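# Open the microwave door wide, then let go

## Task

Swing the microwave's door until it stands fully open, and finish with no part of either robot still in contact with the microwave.

## Robot and tools

Robot: two arms on a table. left_arm sits on the +y side with a left hand; right_arm on the -y side with a right hand. Calibrated bases in the scene frame: left_arm (-0.016, +0.290, +0.013) m, right_arm (-0.023, -0.251, +0.010) m, both almost unrotated. A camera stand stands behind the arms. Loose objects may be nudged now and then by an outside push.

Frames: the scene frame has its origin at table-top height midway between the nominal bases, +x out over the table, +y toward left_arm, +z up. Reported hand poses are in each arm's own base frame. Motion offsets use the axes of that arm's current Hand target. Hand point: a spot 0.05 m in front of the palm and 0.15 m out from the wrist face. Its +z runs along the straight fingers (which reach 0.06 to 0.07 m past it), +y points out of the palm (finger centre lines lie 0.06 m toward -y), and +x runs across the palm away from the thumb on the right hand but toward the thumb on the left hand. A rigid bracket on the little-finger side of the wrist can strike things.

Row layout (used by execute_actions and move): one flat list of 28 numbers, each in [-1, 1], covering both arms even if one stays still. Order: left dx, dy, dz, rx, ry, rz, then left little, ring, middle, index, thumb_bend, thumb_turn, force_limit, speed; then the same 14 for the right arm. The six pose numbers are an offset, not a pose: measured from that arm's Hand target at the start of the action or move, in the Hand target's axes. 1.0 equals 0.6 m of travel or 180 degrees; rx, ry, rz form a single rotation vector. Every row of one action counts from the same starting Hand target, so repeating an offset in a new call moves further. All six zero re-requests the current Hand target. Finger and thumb_bend numbers: +1 straight/open, -1 curled/closed. thumb_turn: +1 beside the palm, -1 across in front of it. force_limit maps -1..+1 to roughly 0..10 N at the fingertip (0..15 N for the two thumb motors). speed rises from nearly 0 at -1 to full at +0.48 and stays full above. No value means 'unchanged': to keep a hand as it is, resend the eight numbers last executed for it; if none yet, send its hand_measured six plus hand_force_limit and hand_speed.

Tools:
execute_actions(actions, cameras): actions is a list of actions; each action is up to 15 rows, one per 1/30 s control step; a short action repeats its final row to fill 15 steps. Images appear only if actions is empty or cameras names them (["all"] for all, [] for none).
move(target, speed, blend, blocking, cameras): target is one 28-number row or a list of up to 15 rows; every row is an offset from the same starting Hand targets, not from the previous row. The hand point travels in a straight line; paths do not avoid obstacles or the other arm, last 0.5 to 10 s, and overshoot more when fast. speed is m/s, 0.002 to 4.3 (default 0.25), rotation capped at twice that in rad/s; one value or one per row. blend is a corner radius in m (0 means stop at each row). blocking=false returns after about 0.5 s while motion continues. The result adds a move: line giving the outcome (done, off_target, moving, held, fault) and limits (paced = pose clipped, held = steps withheld).
wait(seconds 0 to 10): lets the scene run while arms hold commands; returns early if a running move finishes.
stop(): brakes a running move, needing some distance.
zoom_image(camera, region [x0, y0, x1, y1] in pixels, top-left origin, at most 504 by 504): closer look at that camera's newest picture.
show_instructions(): shows reference pages.
finished_scene(scene): ends the scene (1 to 3); irreversible.

Cameras: cam_head_left, cam_head_right, cam_high, cam_low (896x504, fixed), cam_left_wrist, cam_right_wrist (672x504 fisheye, carried on the hands).

Result lines: end_effector_position (m) and end_effector_quat_wxyz per arm in its base frame; Hand target (the last commanded pose after clipping, the base for the next offset); joint positions, velocities ('within noise' when still) and torques (include gravity, noisy); hand_measured, hand_stopped_by (moving, target, force, stalled, fault) and hand_load_n (positive means pushed open), all in the finger order above; motor temperatures; step readings of position for action calls. The controller limits commanded orientation to 40 degrees from the measured one per step. Arms often rest 1 to 3 cm (up to 5) short of target, usually low, without any contact; resend the shortfall as an offset if needed.

Avoid: fast or hard contact with the microwave or table, slamming the door, arms touching or pressing each other, a hand gripping the other hand's fingers, paths passing close to an arm's own base, and anything falling off the table. Gripped handles can be as thin as about 0.025 m; close gently with speed around -0.94 or lower. To end a push, command the target back beyond the hand point. Holding loads, stretching out, or pushing toward unreachable poses heats motors: MOTOR HOT shows at 85 °C and at 100 °C that arm drops for 30 s or more. Joint ranges (rad): waist ±2.880, shoulder 0 to 3.142, elbow 0 to 3.019, wrist pitch -1.693 to 1.571, wrist yaw ±1.571, wrist roll ±2.094. Finish with both hands clear of the microwave and the door staying open on its own.

Each tool is called after ">>>" by a JSON object that holds its "method" and its "body".

Reference images:

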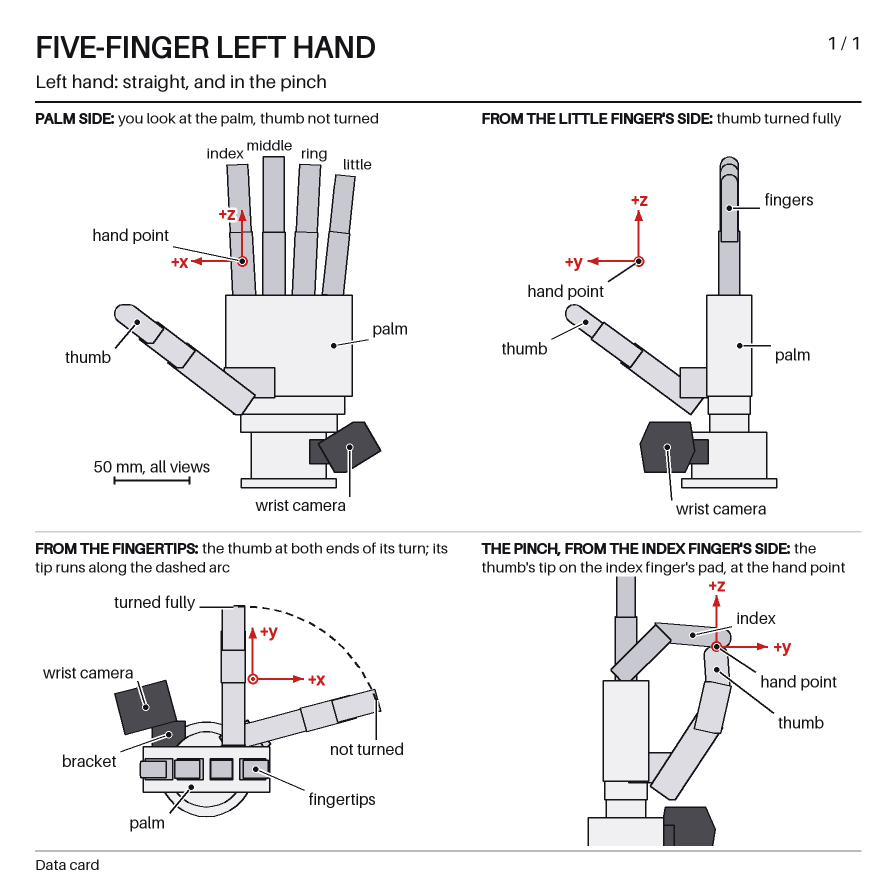

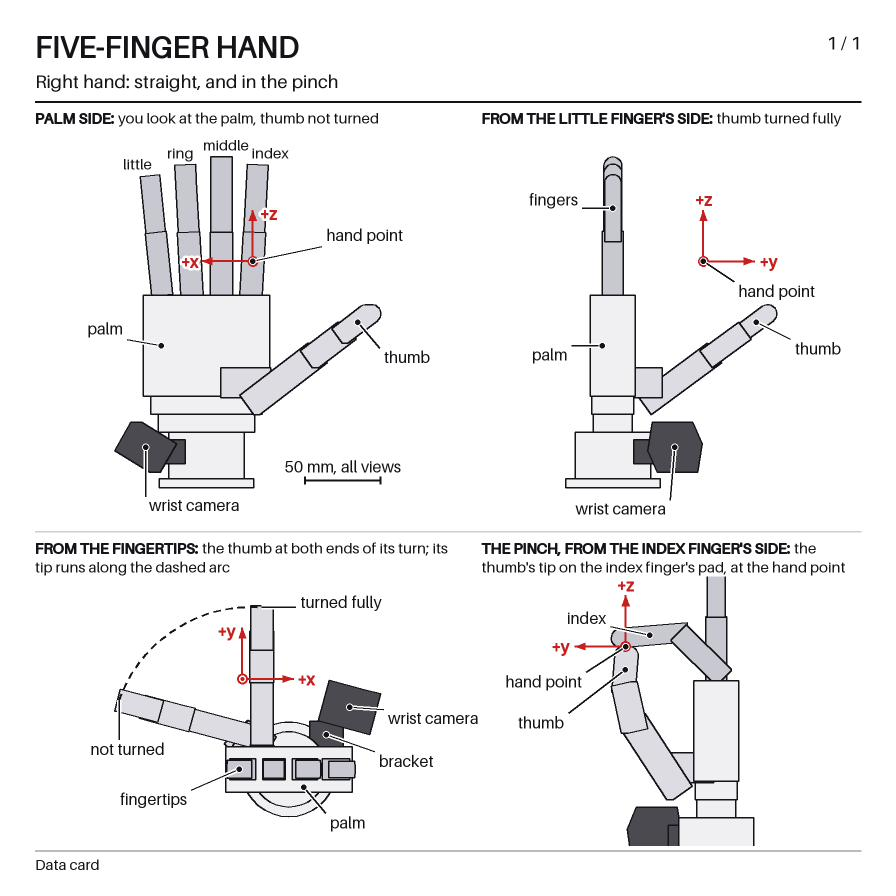

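## Session

>>> {"method": "execute_actions", "body": {"actions": []}}

Scene clock: 0.00 s.
left_arm: end_effector_position=(+0.2919, +0.2053, +0.3731) hand_measured=(+1.000, +1.000, +1.000, +1.000, +1.000, +1.000) hand_load_n=(+0.0, +0.0, +0.0, +0.0, +0.0, +0.0) hand_stopped_by=(target, target, target, target, target, target) hand_force_limit=0.00 hand_speed=-0.80 end_effector_quat_wxyz=(-0.274, +0.935, -0.140, +0.175) | right_arm: end_effector_position=(+0.3468, +0.3737, +0.3132) hand_measured=(+1.000, +1.000, +1.000, +1.000, +1.000, +1.000) hand_load_n=(+0.0, +0.0, +0.0, +0.0, +0.0, +0.0) hand_stopped_by=(target, target, target, target, target, target) hand_force_limit=0.00 hand_speed=-0.80 end_effector_quat_wxyz=(-0.527, +0.785, +0.298, +0.127)
Joint positions: left_arm=[0.731 0.956 1.308 -1.265 -0.075 -0.516] | right_arm=[0.562 1.309 1.295 -0.805 -0.972 -1.323]
Joint velocities: within noise
Joint torques (N m): no reading
Motor temperatures (°C): left_arm=[28 26 28 32 33 32] | right_arm=[34 27 31 35 37 27]
Heat: left arm: hottest wrist yaw 33 °C; right arm: hottest wrist yaw 37 °C.
Hand target: left_arm +0.2946, +0.2077, +0.3902; -0.288, +0.929, -0.138, +0.187 | right_arm +0.3513, +0.3767, +0.3318; -0.531, +0.777, +0.306, +0.143

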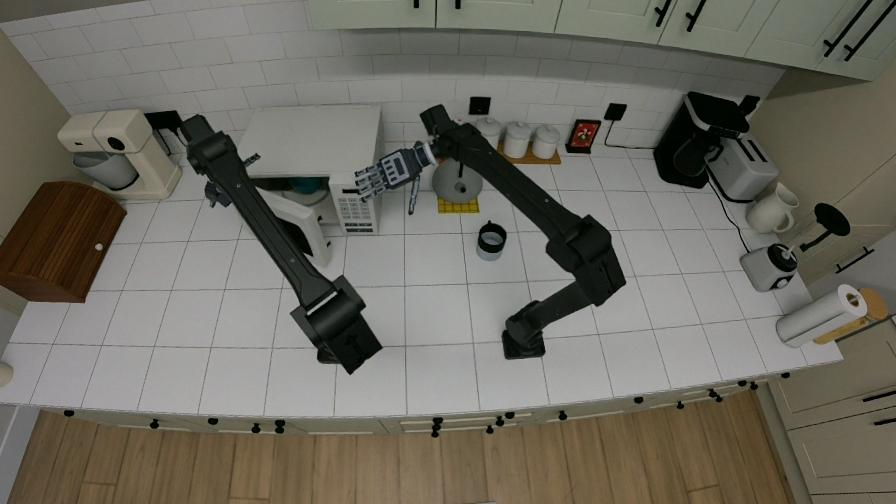

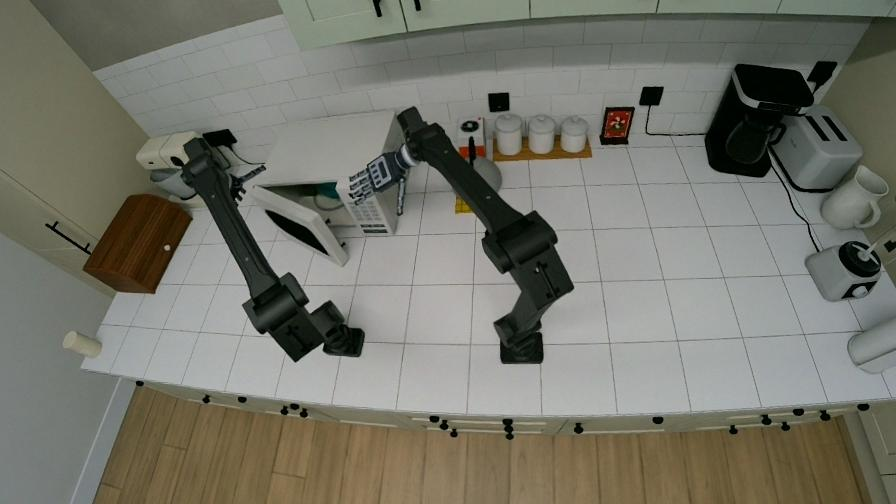

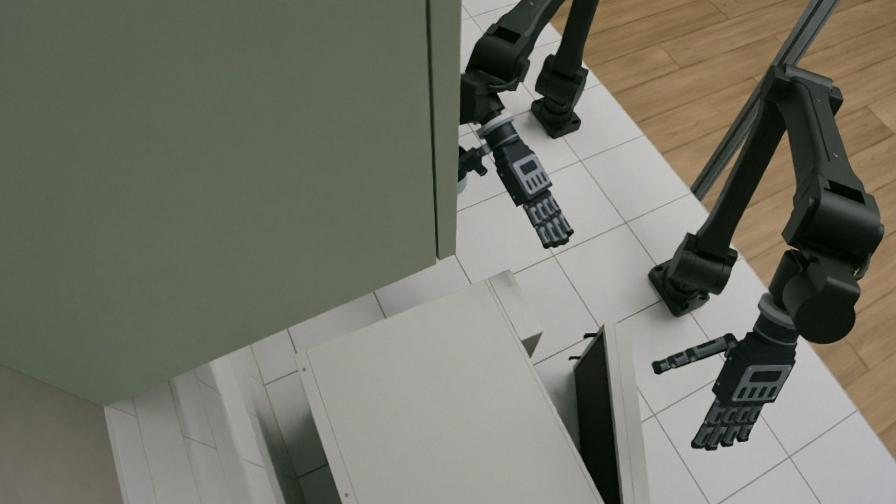

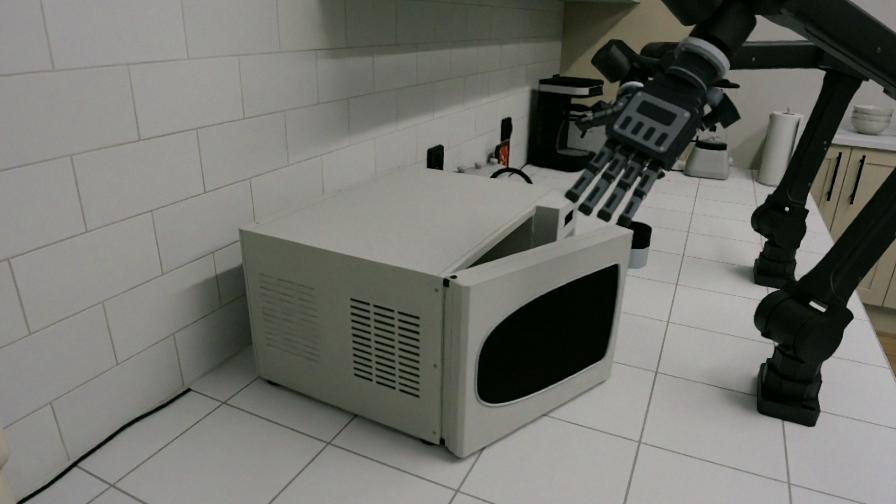

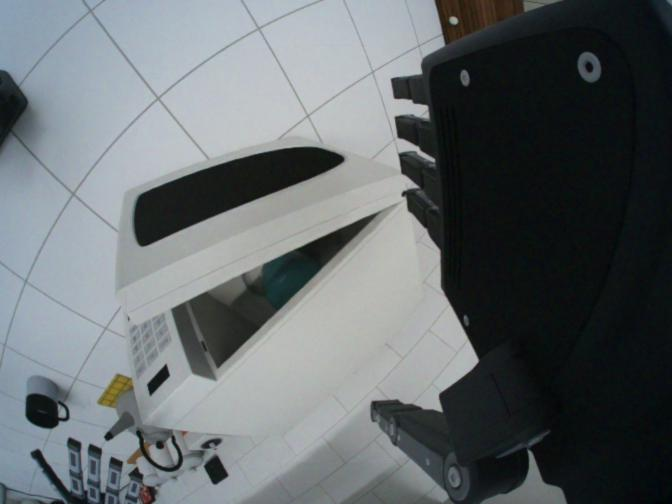

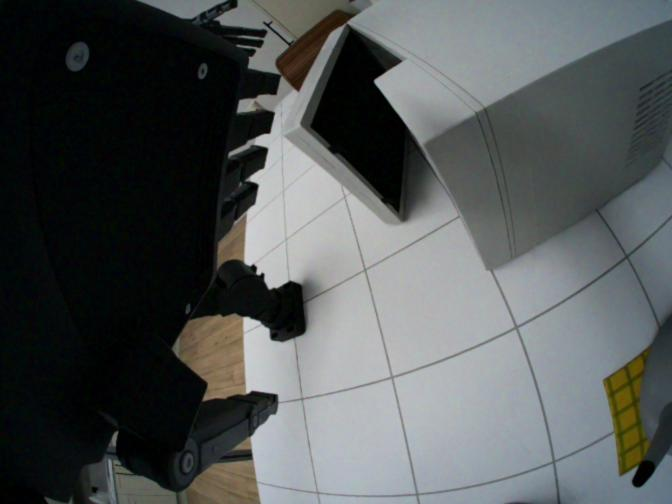

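>>> {"method": "move", "body": {"target": [[0,0,0,0,0,0,-1,-1,-1,-1,1,-1,0,0,-0.1425,0.058,-0.39,0,0,0,1,1,1,1,1,1,0,-0.8],[0.198,0.144,-0.128,-0.166,-0.1546,-0.1958,-1,-1,-1,-1,1,-1,0,0,-0.1425,0.058,-0.39,0,0,0,1,1,1,1,1,1,0,-0.8]], "speed": 0.25, "cameras": ["all"]}}

Scene clock: 37.77 s.
left_arm: end_effector_position=(+0.3597, +0.0630, +0.4155) hand_measured=(-1.000, -1.000, -1.000, -1.000, +1.000, -1.000) hand_load_n=(+0.0, +0.0, +0.0, +0.0, +0.0, +0.0) hand_stopped_by=(target, target, target, target, target, target) hand_force_limit=0.00 hand_speed=0.00 end_effector_quat_wxyz=(-0.009, +0.973, +0.167, +0.162) | right_arm: end_effector_position=(+0.3233, +0.1296, +0.3281) hand_measured=(+1.000, +1.000, +1.000, +1.000, +1.000, +1.000) hand_load_n=(+0.0, +0.0, +0.0, +0.0, +0.0, -0.5) hand_stopped_by=(target, target, target, target, target, target) hand_force_limit=0.00 hand_speed=-0.80 end_effector_quat_wxyz=(-0.495, +0.827, +0.216, +0.158)
Joint positions: left_arm=[0.366 1.072 1.511 -1.687 0.046 -1.552] | right_arm=[-0.035 1.147 1.272 -1.658 -1.092 -2.093]
Joint torques (N m): left_arm=[-0.56 -6.3 8.5 -0.03 0.21 -0.08] | right_arm=[0.5 -5.6 11.44 -0.17 -0.58 -0.2]
Motor temperatures (°C): left_arm=[28 26 35 32 32 31] | right_arm=[34 28 35 34 37 27]
Heat: left arm: hottest elbow 35 °C; right arm: hottest wrist yaw 37 °C.
Hand target: left_arm +0.3551, +0.0586, +0.4298; -0.001, +0.985, +0.173, -0.001 | right_arm +0.3308, +0.1268, +0.3520; -0.531, +0.777, +0.306, +0.144
Off the commanded pose: left_arm 0.016 m, 19 deg | right_arm 0.025 m, 13 deg.
joint sent to its limit (left arm) — joint 4 (wrist pitch), lower limit. The joint targets are off in orientation, not in position.
joint sent to its limit (right arm) — joint 6 (wrist roll), lower limit. The joint targets are off in orientation, not in position.
move: off_target (left_arm, right_arm)
camera_calibration:
cam_left_wrist: T_world_to_cam=[[-0.127972, 0.990434, 0.0516159, -0.0429015], [0.645699, 0.0437007, 0.76234, -0.550809], [0.752792, 0.130887, -0.645115, 0.109862], [0, 0, 0, 1]] pos_world=[0.267464, 0.0521823, 0.492992]
cam_right_wrist: T_world_to_cam=[[0.736526, -0.300127, -0.606179, 0.00144257], [-0.591166, -0.721127, -0.361245, 0.40456], [-0.328713, 0.624419, -0.708554, 0.376337], [0, 0, 0, 1]] pos_world=[0.361806, 0.0571802, 0.413675]

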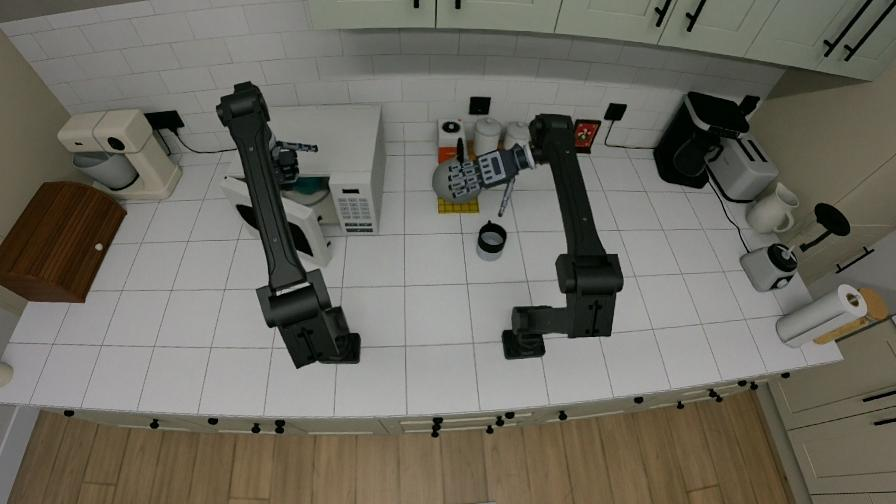

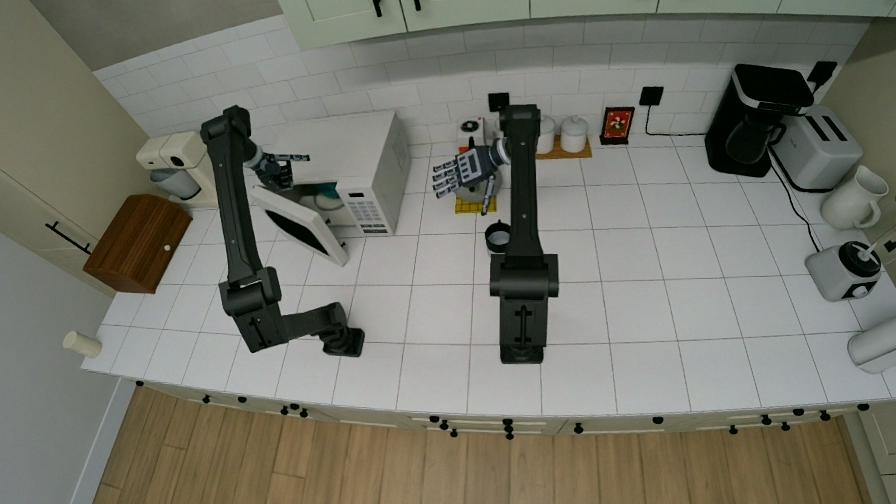

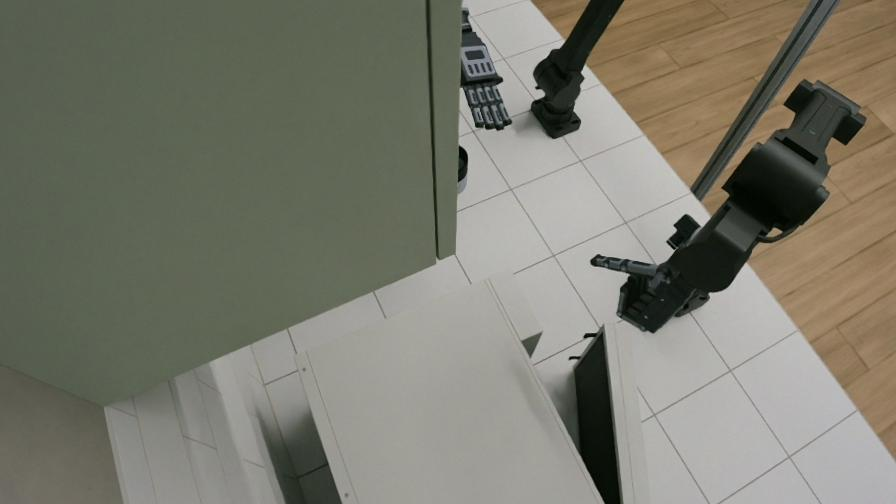

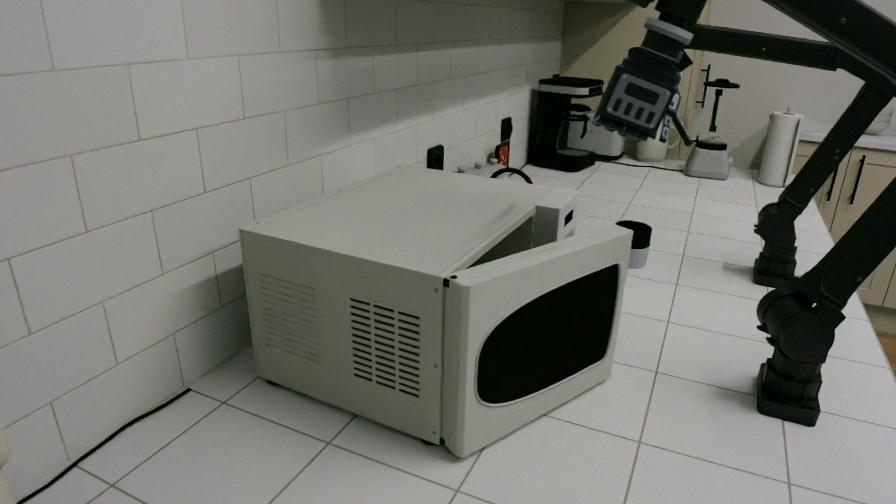

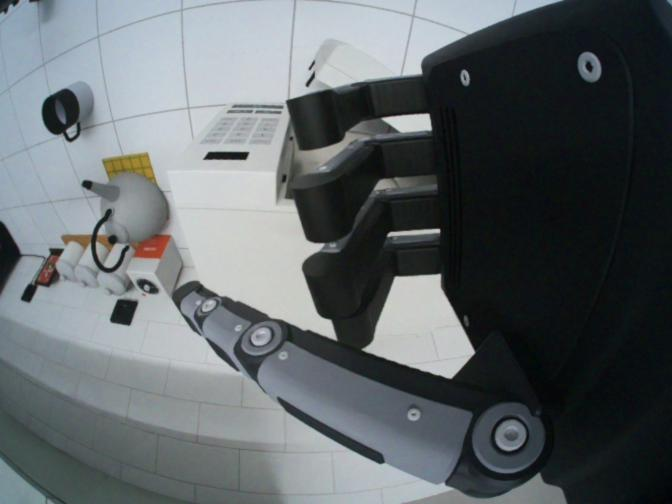

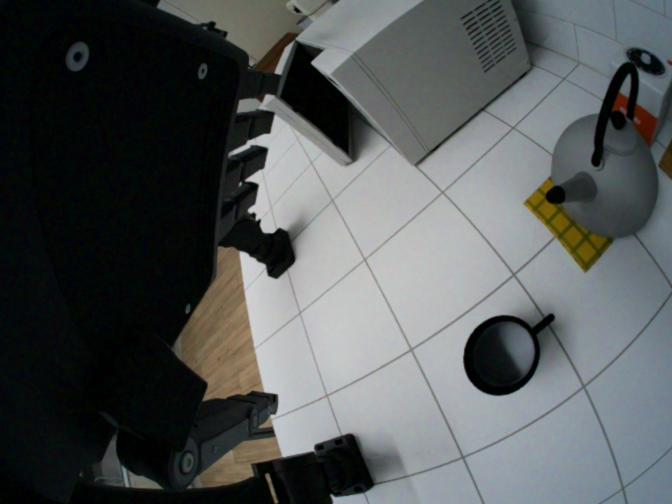

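>>> {"method": "move", "body": {"target": [[0.002,0.098,0,0,0,0,-1,-1,-1,-1,1,-1,0,0,0,0,0,0,0,0,1,1,1,1,1,1,0,-0.8],[0.002,0.098,0.2,0,0,0,-1,-1,-1,-1,1,-1,0,0,0,0,0,0,0,0,1,1,1,1,1,1,0,-0.8]], "speed": 0.2, "blend": [0.03,0], "cameras": ["cam_head_left","cam_high","cam_low","cam_left_wrist"]}}

Scene clock: 48.00 s.
left_arm: end_effector_position=(+0.3766, +0.0066, +0.3087) hand_measured=(-1.000, -1.000, -1.000, -1.000, +1.000, -1.000) hand_load_n=(+0.0, +0.5, +0.0, +0.0, -0.5, +0.0) hand_stopped_by=(target, target, target, target, target, target) hand_force_limit=0.00 hand_speed=0.00 end_effector_quat_wxyz=(+0.004, +0.985, +0.170, +0.030) | right_arm: end_effector_position=(+0.3233, +0.1296, +0.3281) hand_measured=(+1.000, +1.000, +1.000, +1.000, +1.000, +1.000) hand_load_n=(+0.0, -0.5, +0.0, +0.0, +0.0, -0.5) hand_stopped_by=(target, target, target, target, target, target) hand_force_limit=0.00 hand_speed=-0.80 end_effector_quat_wxyz=(-0.495, +0.827, +0.216, +0.158)
Joint positions: left_arm=[0.166 1.178 1.354 -1.687 0.007 -1.747] | right_arm=[-0.035 1.147 1.272 -1.658 -1.092 -2.093]
Joint torques (N m): left_arm=[-0.79 -6.36 7.83 -0.36 0.02 -0.08] | right_arm=[0.26 -5.95 11.34 -0.23 -0.53 -0.24]
Heat: left arm: hottest elbow 36 °C; right arm: hottest elbow 37 °C.
Hand target: left_arm +0.3760, +0.0039, +0.3098; -0.001, +0.985, +0.173, +0.000 | right_arm +0.3308, +0.1268, +0.3520; -0.531, +0.777, +0.306, +0.144
Off the commanded pose: left_arm 0.003 m, 4 deg | right_arm 0.025 m, 13 deg.
joint sent to its limit (left arm) — joint 4 (wrist pitch), lower limit. The joint targets are off in orientation, not in position.
joint sent to its limit (right arm) — joint 6 (wrist roll), lower limit. The joint targets are off in orientation, not in position.
move: off_target (left_arm, right_arm)
camera_calibration:
cam_left_wrist: T_world_to_cam=[[-0.119935, 0.992681, 0.0141121, 0.0291925], [0.817259, 0.0906506, 0.569095, -0.483011], [0.563651, 0.0797879, -0.82215, 0.161761], [0, 0, 0, 1]] pos_world=[0.307069, 0.00189981, 0.407459]
Images, in order (width x height): cam_head_left 896x504, cam_high 896x504, cam_low 896x504, cam_left_wrist 672x504.

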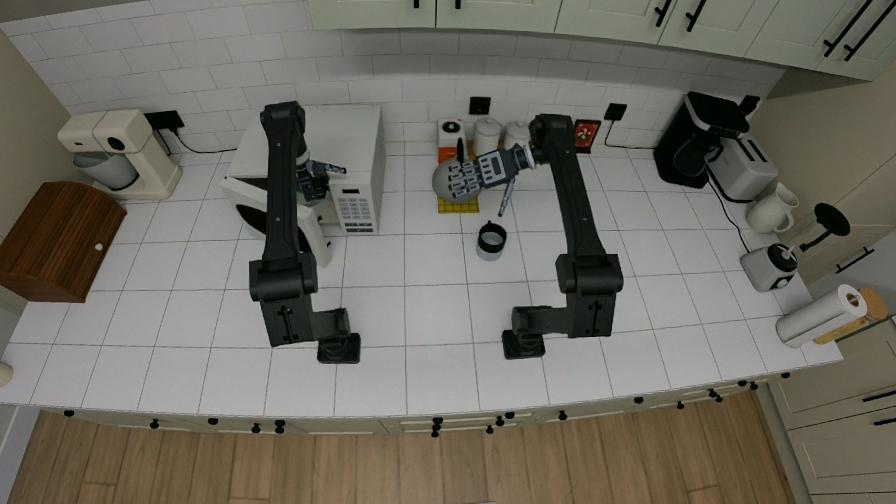

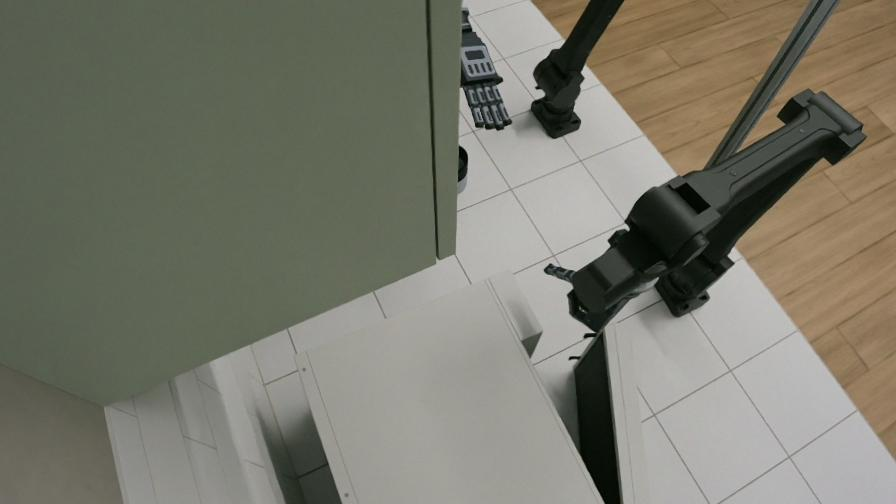

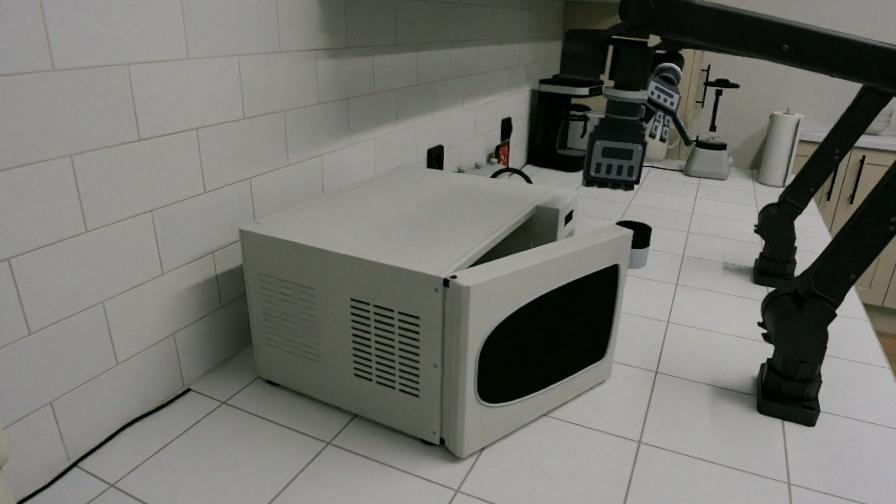

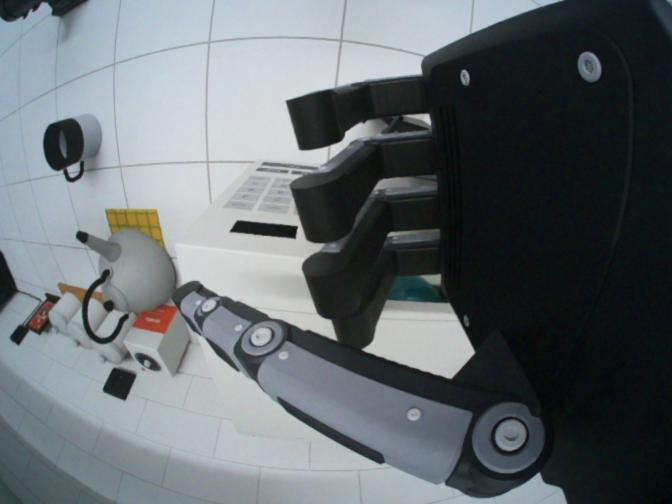

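>>> {"method": "zoom_image", "body": {"camera": "cam_high", "region": [460, 220, 760, 420]}}

>>> {"method": "zoom_image", "body": {"camera": "cam_low", "region": [430, 60, 730, 300]}}

>>> {"method": "zoom_image", "body": {"camera": "cam_head_left", "region": [210, 90, 410, 280]}}

Scaled by 1.680.

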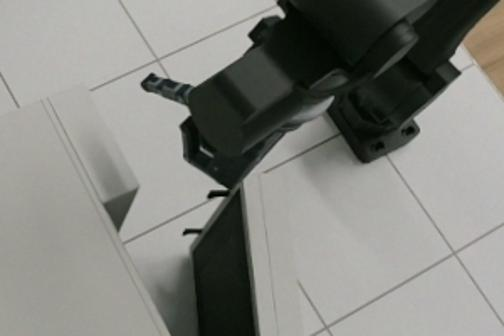

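Scaled by 1.680.

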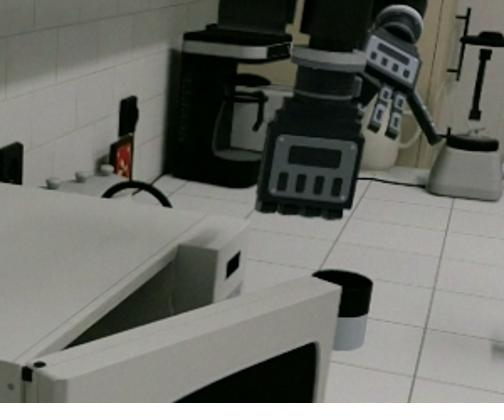

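Scaled by 2.520.

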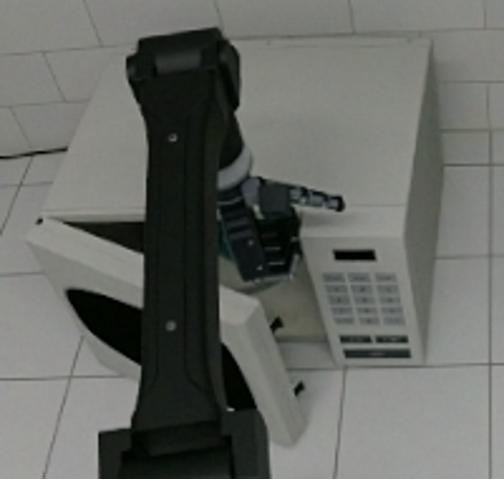

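>>> {"method": "move", "body": {"target": [[0,0,-0.15,0,0,0,-1,-1,-1,-1,1,-1,0,0,0,0,0,0,0,0,1,1,1,1,1,1,0,-0.8],[-0.1135,0.0493,-0.1667,0.032,0.046,0.609,-1,-1,-1,-1,1,-1,0,0,0,0,0,0,0,0,1,1,1,1,1,1,0,-0.8],[-0.1135,0.0493,-0.1667,0.032,0.046,0.609,1,1,1,1,1,1,0,0,0,0,0,0,0,0,1,1,1,1,1,1,0,-0.8]], "speed": 0.35, "cameras": ["cam_head_left","cam_high","cam_low","cam_left_wrist"]}}

Scene clock: 107.17 s.
left_arm: end_effector_position=(+0.3154, -0.0452, +0.3914) hand_measured=(+1.000, +1.000, +1.000, +1.000, +1.000, +1.000) hand_load_n=(+0.0, -0.5, +0.0, +0.0, +0.0, +0.0) hand_stopped_by=(target, target, target, target, target, target) hand_force_limit=0.00 hand_speed=0.00 end_effector_quat_wxyz=(-0.098, +0.706, -0.691, +0.118) | right_arm: end_effector_position=(+0.3233, +0.1296, +0.3281) hand_measured=(+1.000, +1.000, +1.000, +1.000, +1.000, +1.000) hand_load_n=(+0.0, +0.0, +0.0, +0.0, +0.0, +0.0) hand_stopped_by=(target, target, target, target, target, target) hand_force_limit=0.00 hand_speed=-0.80 end_effector_quat_wxyz=(-0.495, +0.827, +0.216, +0.158)
Joint positions: left_arm=[-0.025 1.188 1.611 -1.688 0.016 -0.05] | right_arm=[-0.035 1.147 1.272 -1.658 -1.092 -2.093]
Joint torques (N m): left_arm=[-0.79 -5.66 11.26 -0.06 -0.05 0.16] | right_arm=[0.09 -6.83 11.33 -0.18 -0.57 -0.23]
Motor temperatures (°C): left_arm=[28 27 36 31 31 30] | right_arm=[33 28 41 33 35 27]
Heat: left arm: hottest elbow 36 °C; right arm: hottest elbow 41 °C.
Hand target: left_arm +0.3221, -0.0472, +0.4099; -0.053, +0.705, -0.705, +0.053 | right_arm +0.3308, +0.1268, +0.3520; -0.531, +0.777, +0.306, +0.144
Off the commanded pose: left_arm 0.020 m, 9 deg | right_arm 0.025 m, 13 deg.
joint sent to its limit (left arm) — joint 4 (wrist pitch), lower limit. The joint targets are off in orientation, not in position.
joint sent to its limit (right arm) — joint 6 (wrist roll), lower limit. The joint targets are off in orientation, not in position.
move: off_target (left_arm, right_arm); target 3's new numbers were sent with left_arm's hand 0.020 m and 9 deg from that target
camera_calibration:
cam_left_wrist: T_world_to_cam=[[0.927638, -0.195423, 0.318274, -0.43107], [-0.331185, -0.824334, 0.45912, -0.111463], [0.172641, -0.531304, -0.829404, 0.366989], [0, 0, 0, 1]] pos_world=[0.299604, 0.0188586, 0.492755]
Images, in order (width x height): cam_head_left 896x504, cam_high 896x504, cam_low 896x504, cam_left_wrist 672x504.

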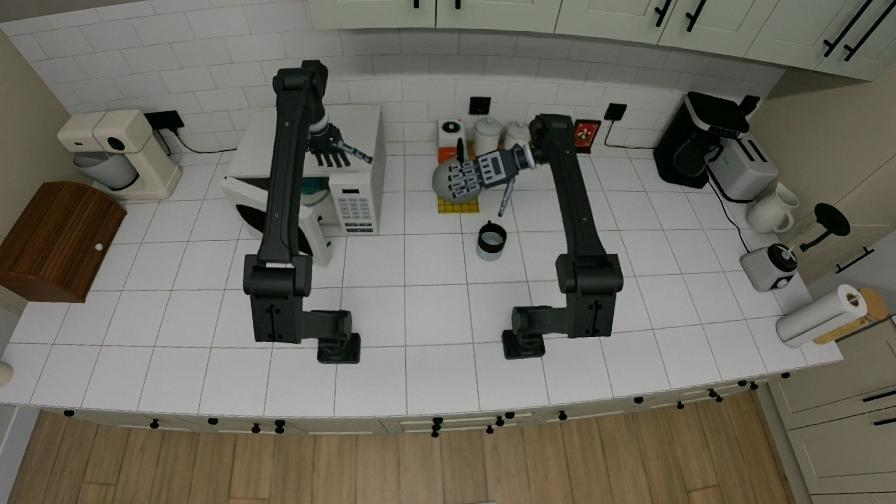

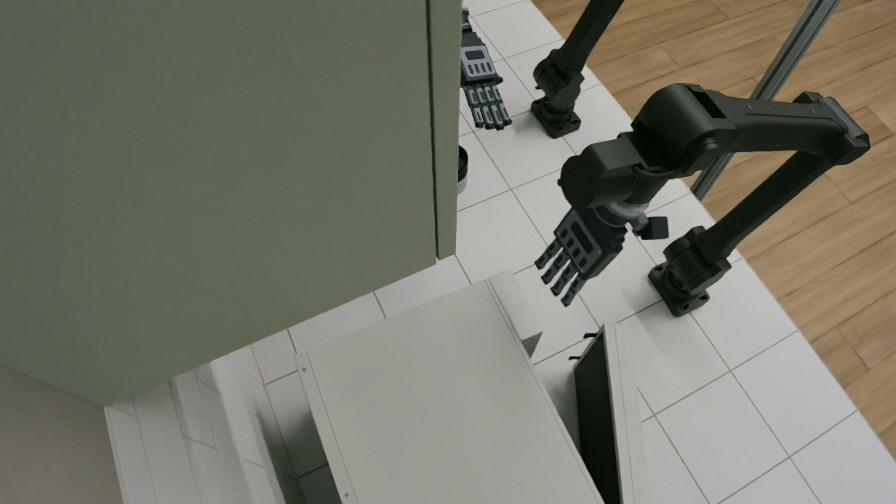

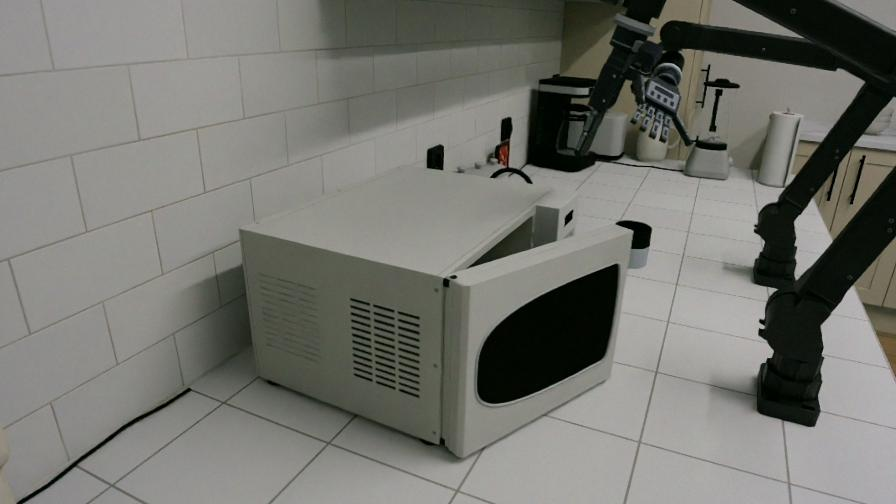

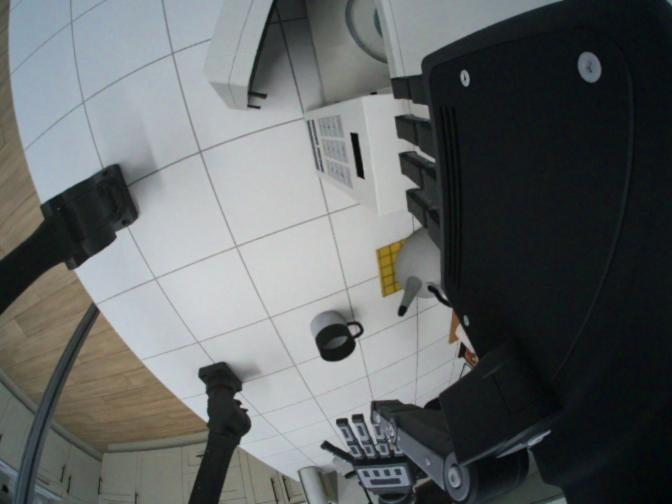

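>>> {"method": "zoom_image", "body": {"camera": "cam_left_wrist", "region": [160, 0, 460, 225]}}

Scaled by 1.680 from the camera's 672x504 image, which has a finer 960x720 frame.

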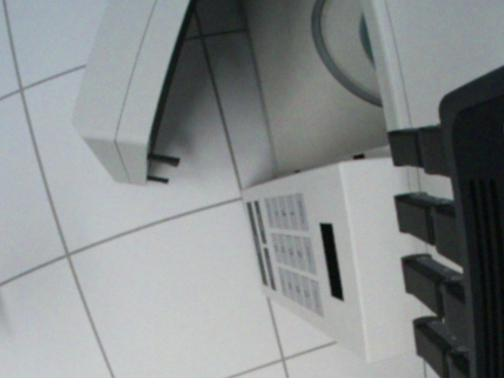

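>>> {"method": "move", "body": {"target": [[0.0383,0.0345,0.06,0,0,0,1,1,1,1,1,1,0,0,0,0,0,0,0,0,1,1,1,1,1,1,0,-0.8],[0.0383,0.076,0.334,0,0,0,1,1,1,1,1,1,0,0,0,0,0,0,0,0,1,1,1,1,1,1,0,-0.8]], "speed": 0.2, "blend": [0.03,0], "cameras": ["cam_head_left","cam_high","cam_low","cam_left_wrist"]}}

Scene clock: 127.90 s.
left_arm: end_effector_position=(+0.3034, -0.0665, +0.2035) hand_measured=(+1.000, +1.000, +1.000, +1.000, +1.000, +1.000) hand_load_n=(+0.0, +0.0, +0.0, +0.0, +0.0, +0.0) hand_stopped_by=(target, target, target, target, target, target) hand_force_limit=0.00 hand_speed=0.00 end_effector_quat_wxyz=(-0.047, +0.705, -0.706, +0.045) | right_arm: end_effector_position=(+0.3233, +0.1296, +0.3281) hand_measured=(+1.000, +1.000, +1.000, +1.000, +1.000, +1.000) hand_load_n=(-0.5, +0.0, +0.0, +0.0, +0.0, -0.5) hand_stopped_by=(target, target, target, target, target, target) hand_force_limit=0.00 hand_speed=-0.80 end_effector_quat_wxyz=(-0.495, +0.827, +0.216, +0.158)
Joint positions: left_arm=[-0.106 1.205 1.123 -1.361 -0.016 -0.102] | right_arm=[-0.035 1.147 1.272 -1.658 -1.092 -2.093]
Joint torques (N m): left_arm=[-0.56 -7.53 7.6 0.49 -0.04 -0.08] | right_arm=[0.21 -6.53 11.38 -0.46 -0.65 -0.2]
Heat: left arm: hottest elbow 39 °C; right arm: hottest elbow 42 °C.
Hand target: left_arm +0.3068, -0.0701, +0.2050; -0.053, +0.705, -0.705, +0.053 | right_arm +0.3308, +0.1268, +0.3520; -0.531, +0.777, +0.306, +0.144
Off the commanded pose: left_arm 0.005 m, 1 deg | right_arm 0.025 m, 13 deg.
joint sent to its limit (right arm) — joint 6 (wrist roll), lower limit. The joint targets are off in orientation, not in position.
move: off_target (right_arm)
camera_calibration:
cam_left_wrist: T_world_to_cam=[[0.963938, -0.223814, 0.143983, -0.341758], [-0.265895, -0.832602, 0.485874, -0.0726356], [0.0111351, -0.506637, -0.862088, 0.259168], [0, 0, 0, 1]] pos_world=[0.307234, -0.00566269, 0.307925]
Images, in order (width x height): cam_head_left 896x504, cam_high 896x504, cam_low 896x504, cam_left_wrist 672x504.

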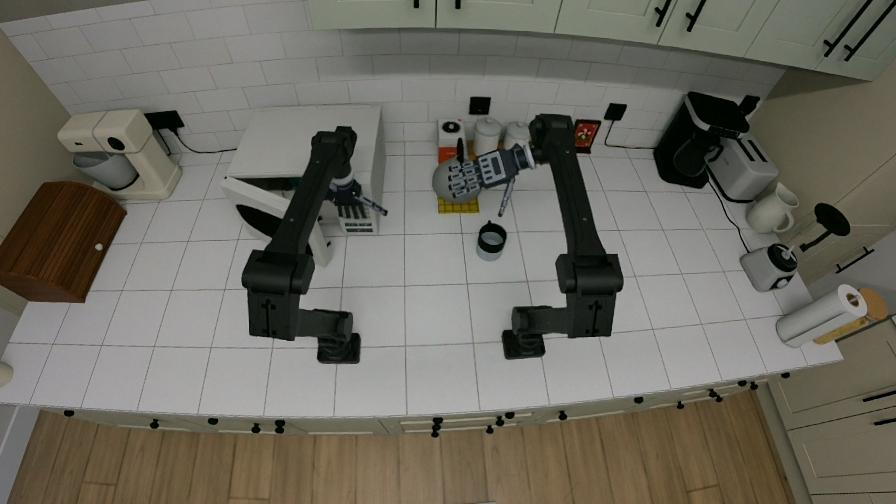

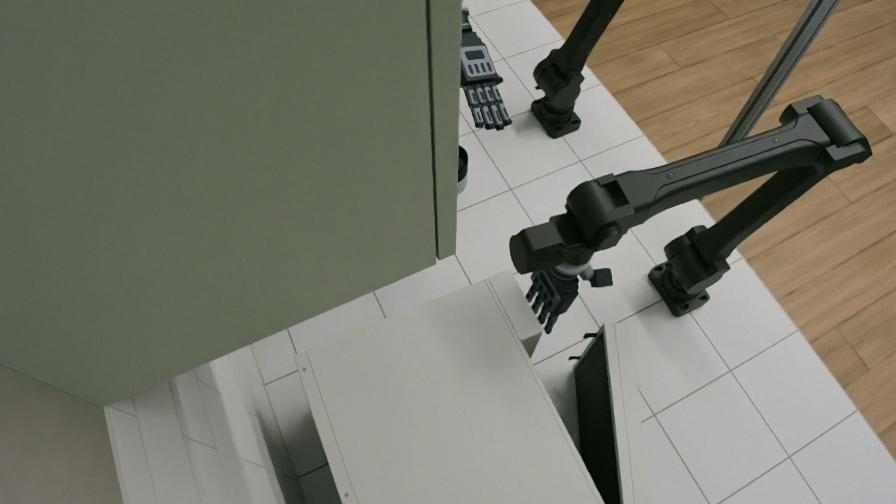

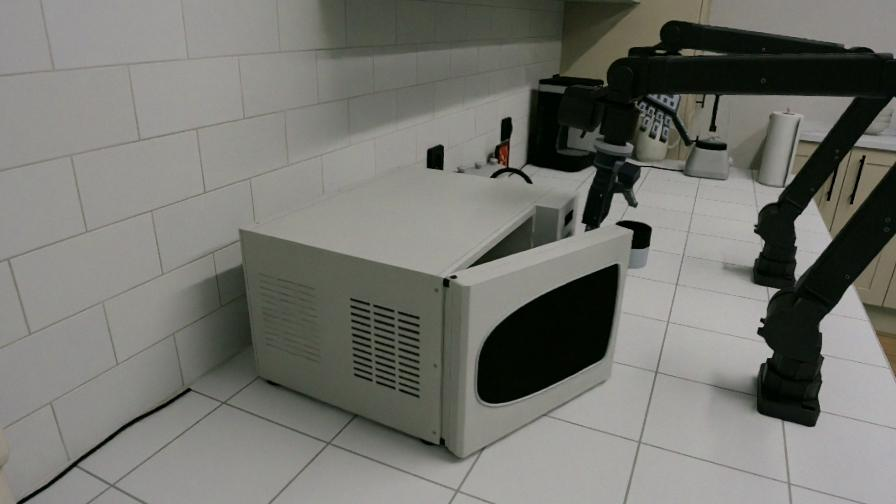

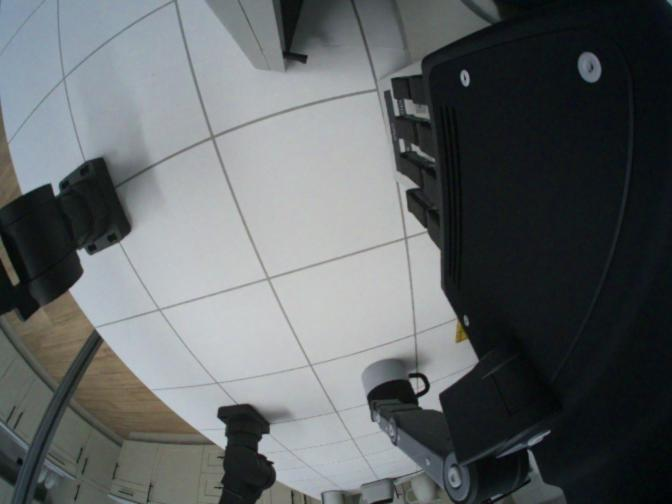

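>>> {"method": "move", "body": {"target": [-0.18,-0.0132,0.002,0,0,0,1,1,1,1,1,1,0,0,0,0,0,0,0,0,1,1,1,1,1,1,0,-0.8], "speed": 0.12, "cameras": ["cam_head_left","cam_high","cam_low","cam_left_wrist"]}}

Scene clock: 134.50 s.
left_arm: end_effector_position=(+0.3023, +0.0330, +0.1990) hand_measured=(+1.000, +1.000, +1.000, +1.000, +1.000, +1.000) hand_load_n=(+0.0, +0.0, +0.0, +0.0, +0.0, +0.0) hand_stopped_by=(target, target, target, target, target, target) hand_force_limit=0.00 hand_speed=0.00 end_effector_quat_wxyz=(-0.041, +0.708, -0.703, +0.044) | right_arm: end_effector_position=(+0.3233, +0.1296, +0.3281) hand_measured=(+1.000, +1.000, +1.000, +1.000, +1.000, +1.000) hand_load_n=(+0.0, +0.0, +0.0, +0.0, +0.0, +0.0) hand_stopped_by=(target, target, target, target, target, target) hand_force_limit=0.00 hand_speed=-0.80 end_effector_quat_wxyz=(-0.495, +0.827, +0.216, +0.158)
Joint positions: left_arm=[0.191 1.221 1.123 -1.356 0.027 0.182] | right_arm=[-0.035 1.147 1.272 -1.658 -1.092 -2.093]
Joint torques (N m): left_arm=[0.62 -6.42 9.44 0.5 0.13 0.19] | right_arm=[-0.62 -7 11.47 -0.03 -0.6 -0.19]
Heat: left arm: hottest elbow 39 °C; right arm: hottest elbow 42 °C.
Hand target: left_arm +0.3148, +0.0377, +0.2050; -0.053, +0.705, -0.705, +0.053 | right_arm +0.3308, +0.1268, +0.3520; -0.531, +0.777, +0.306, +0.144
Off the commanded pose: left_arm 0.015 m, 2 deg | right_arm 0.025 m, 13 deg.
joint sent to its limit (right arm) — joint 6 (wrist roll), lower limit. The joint targets are off in orientation, not in position.
move: off_target (left_arm, right_arm)
camera_calibration:
cam_left_wrist: T_world_to_cam=[[0.96722, -0.213967, 0.136758, -0.317666], [-0.253813, -0.831486, 0.494176, 0.00683376], [0.00797516, -0.512688, -0.858538, 0.306144], [0, 0, 0, 1]] pos_world=[0.306546, 0.0946686, 0.302903]
Images, in order (width x height): cam_head_left 896x504, cam_high 896x504, cam_low 896x504, cam_left_wrist 672x504.

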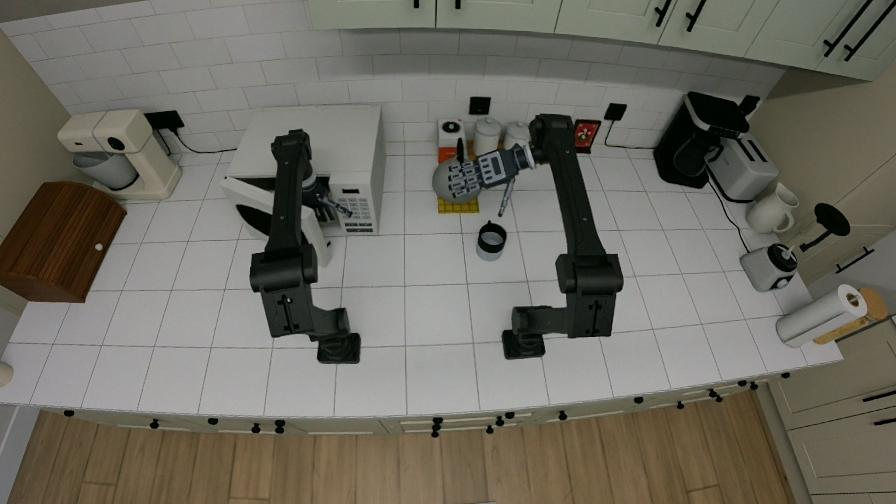

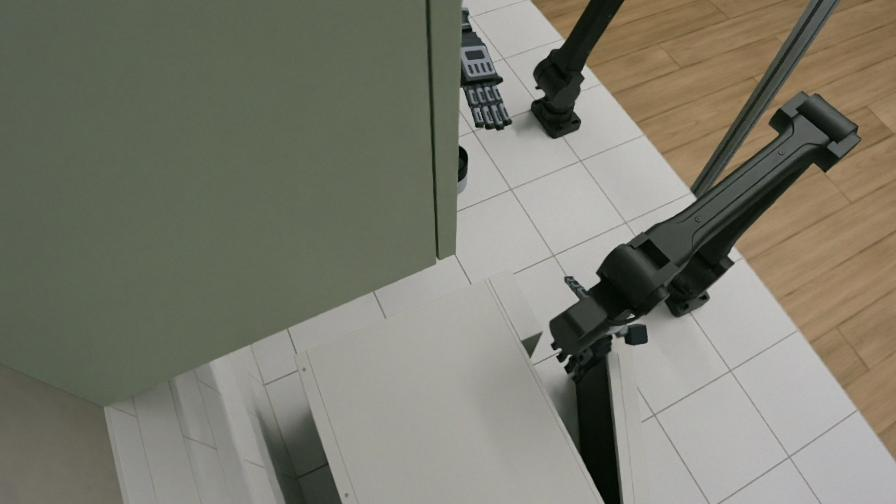

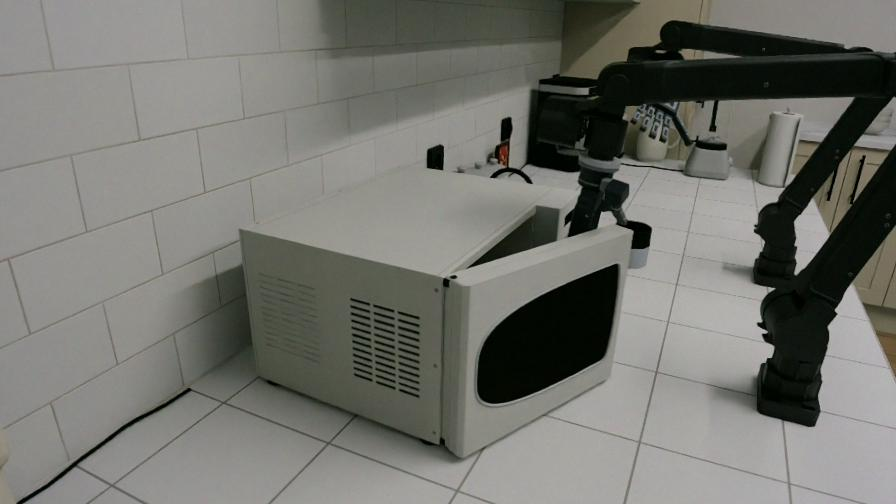

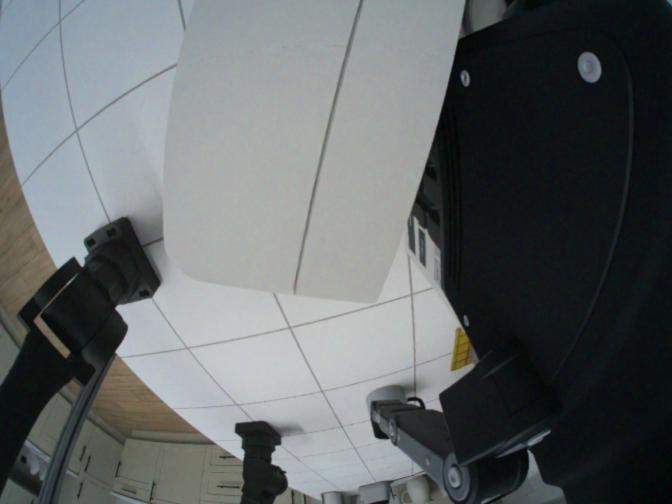

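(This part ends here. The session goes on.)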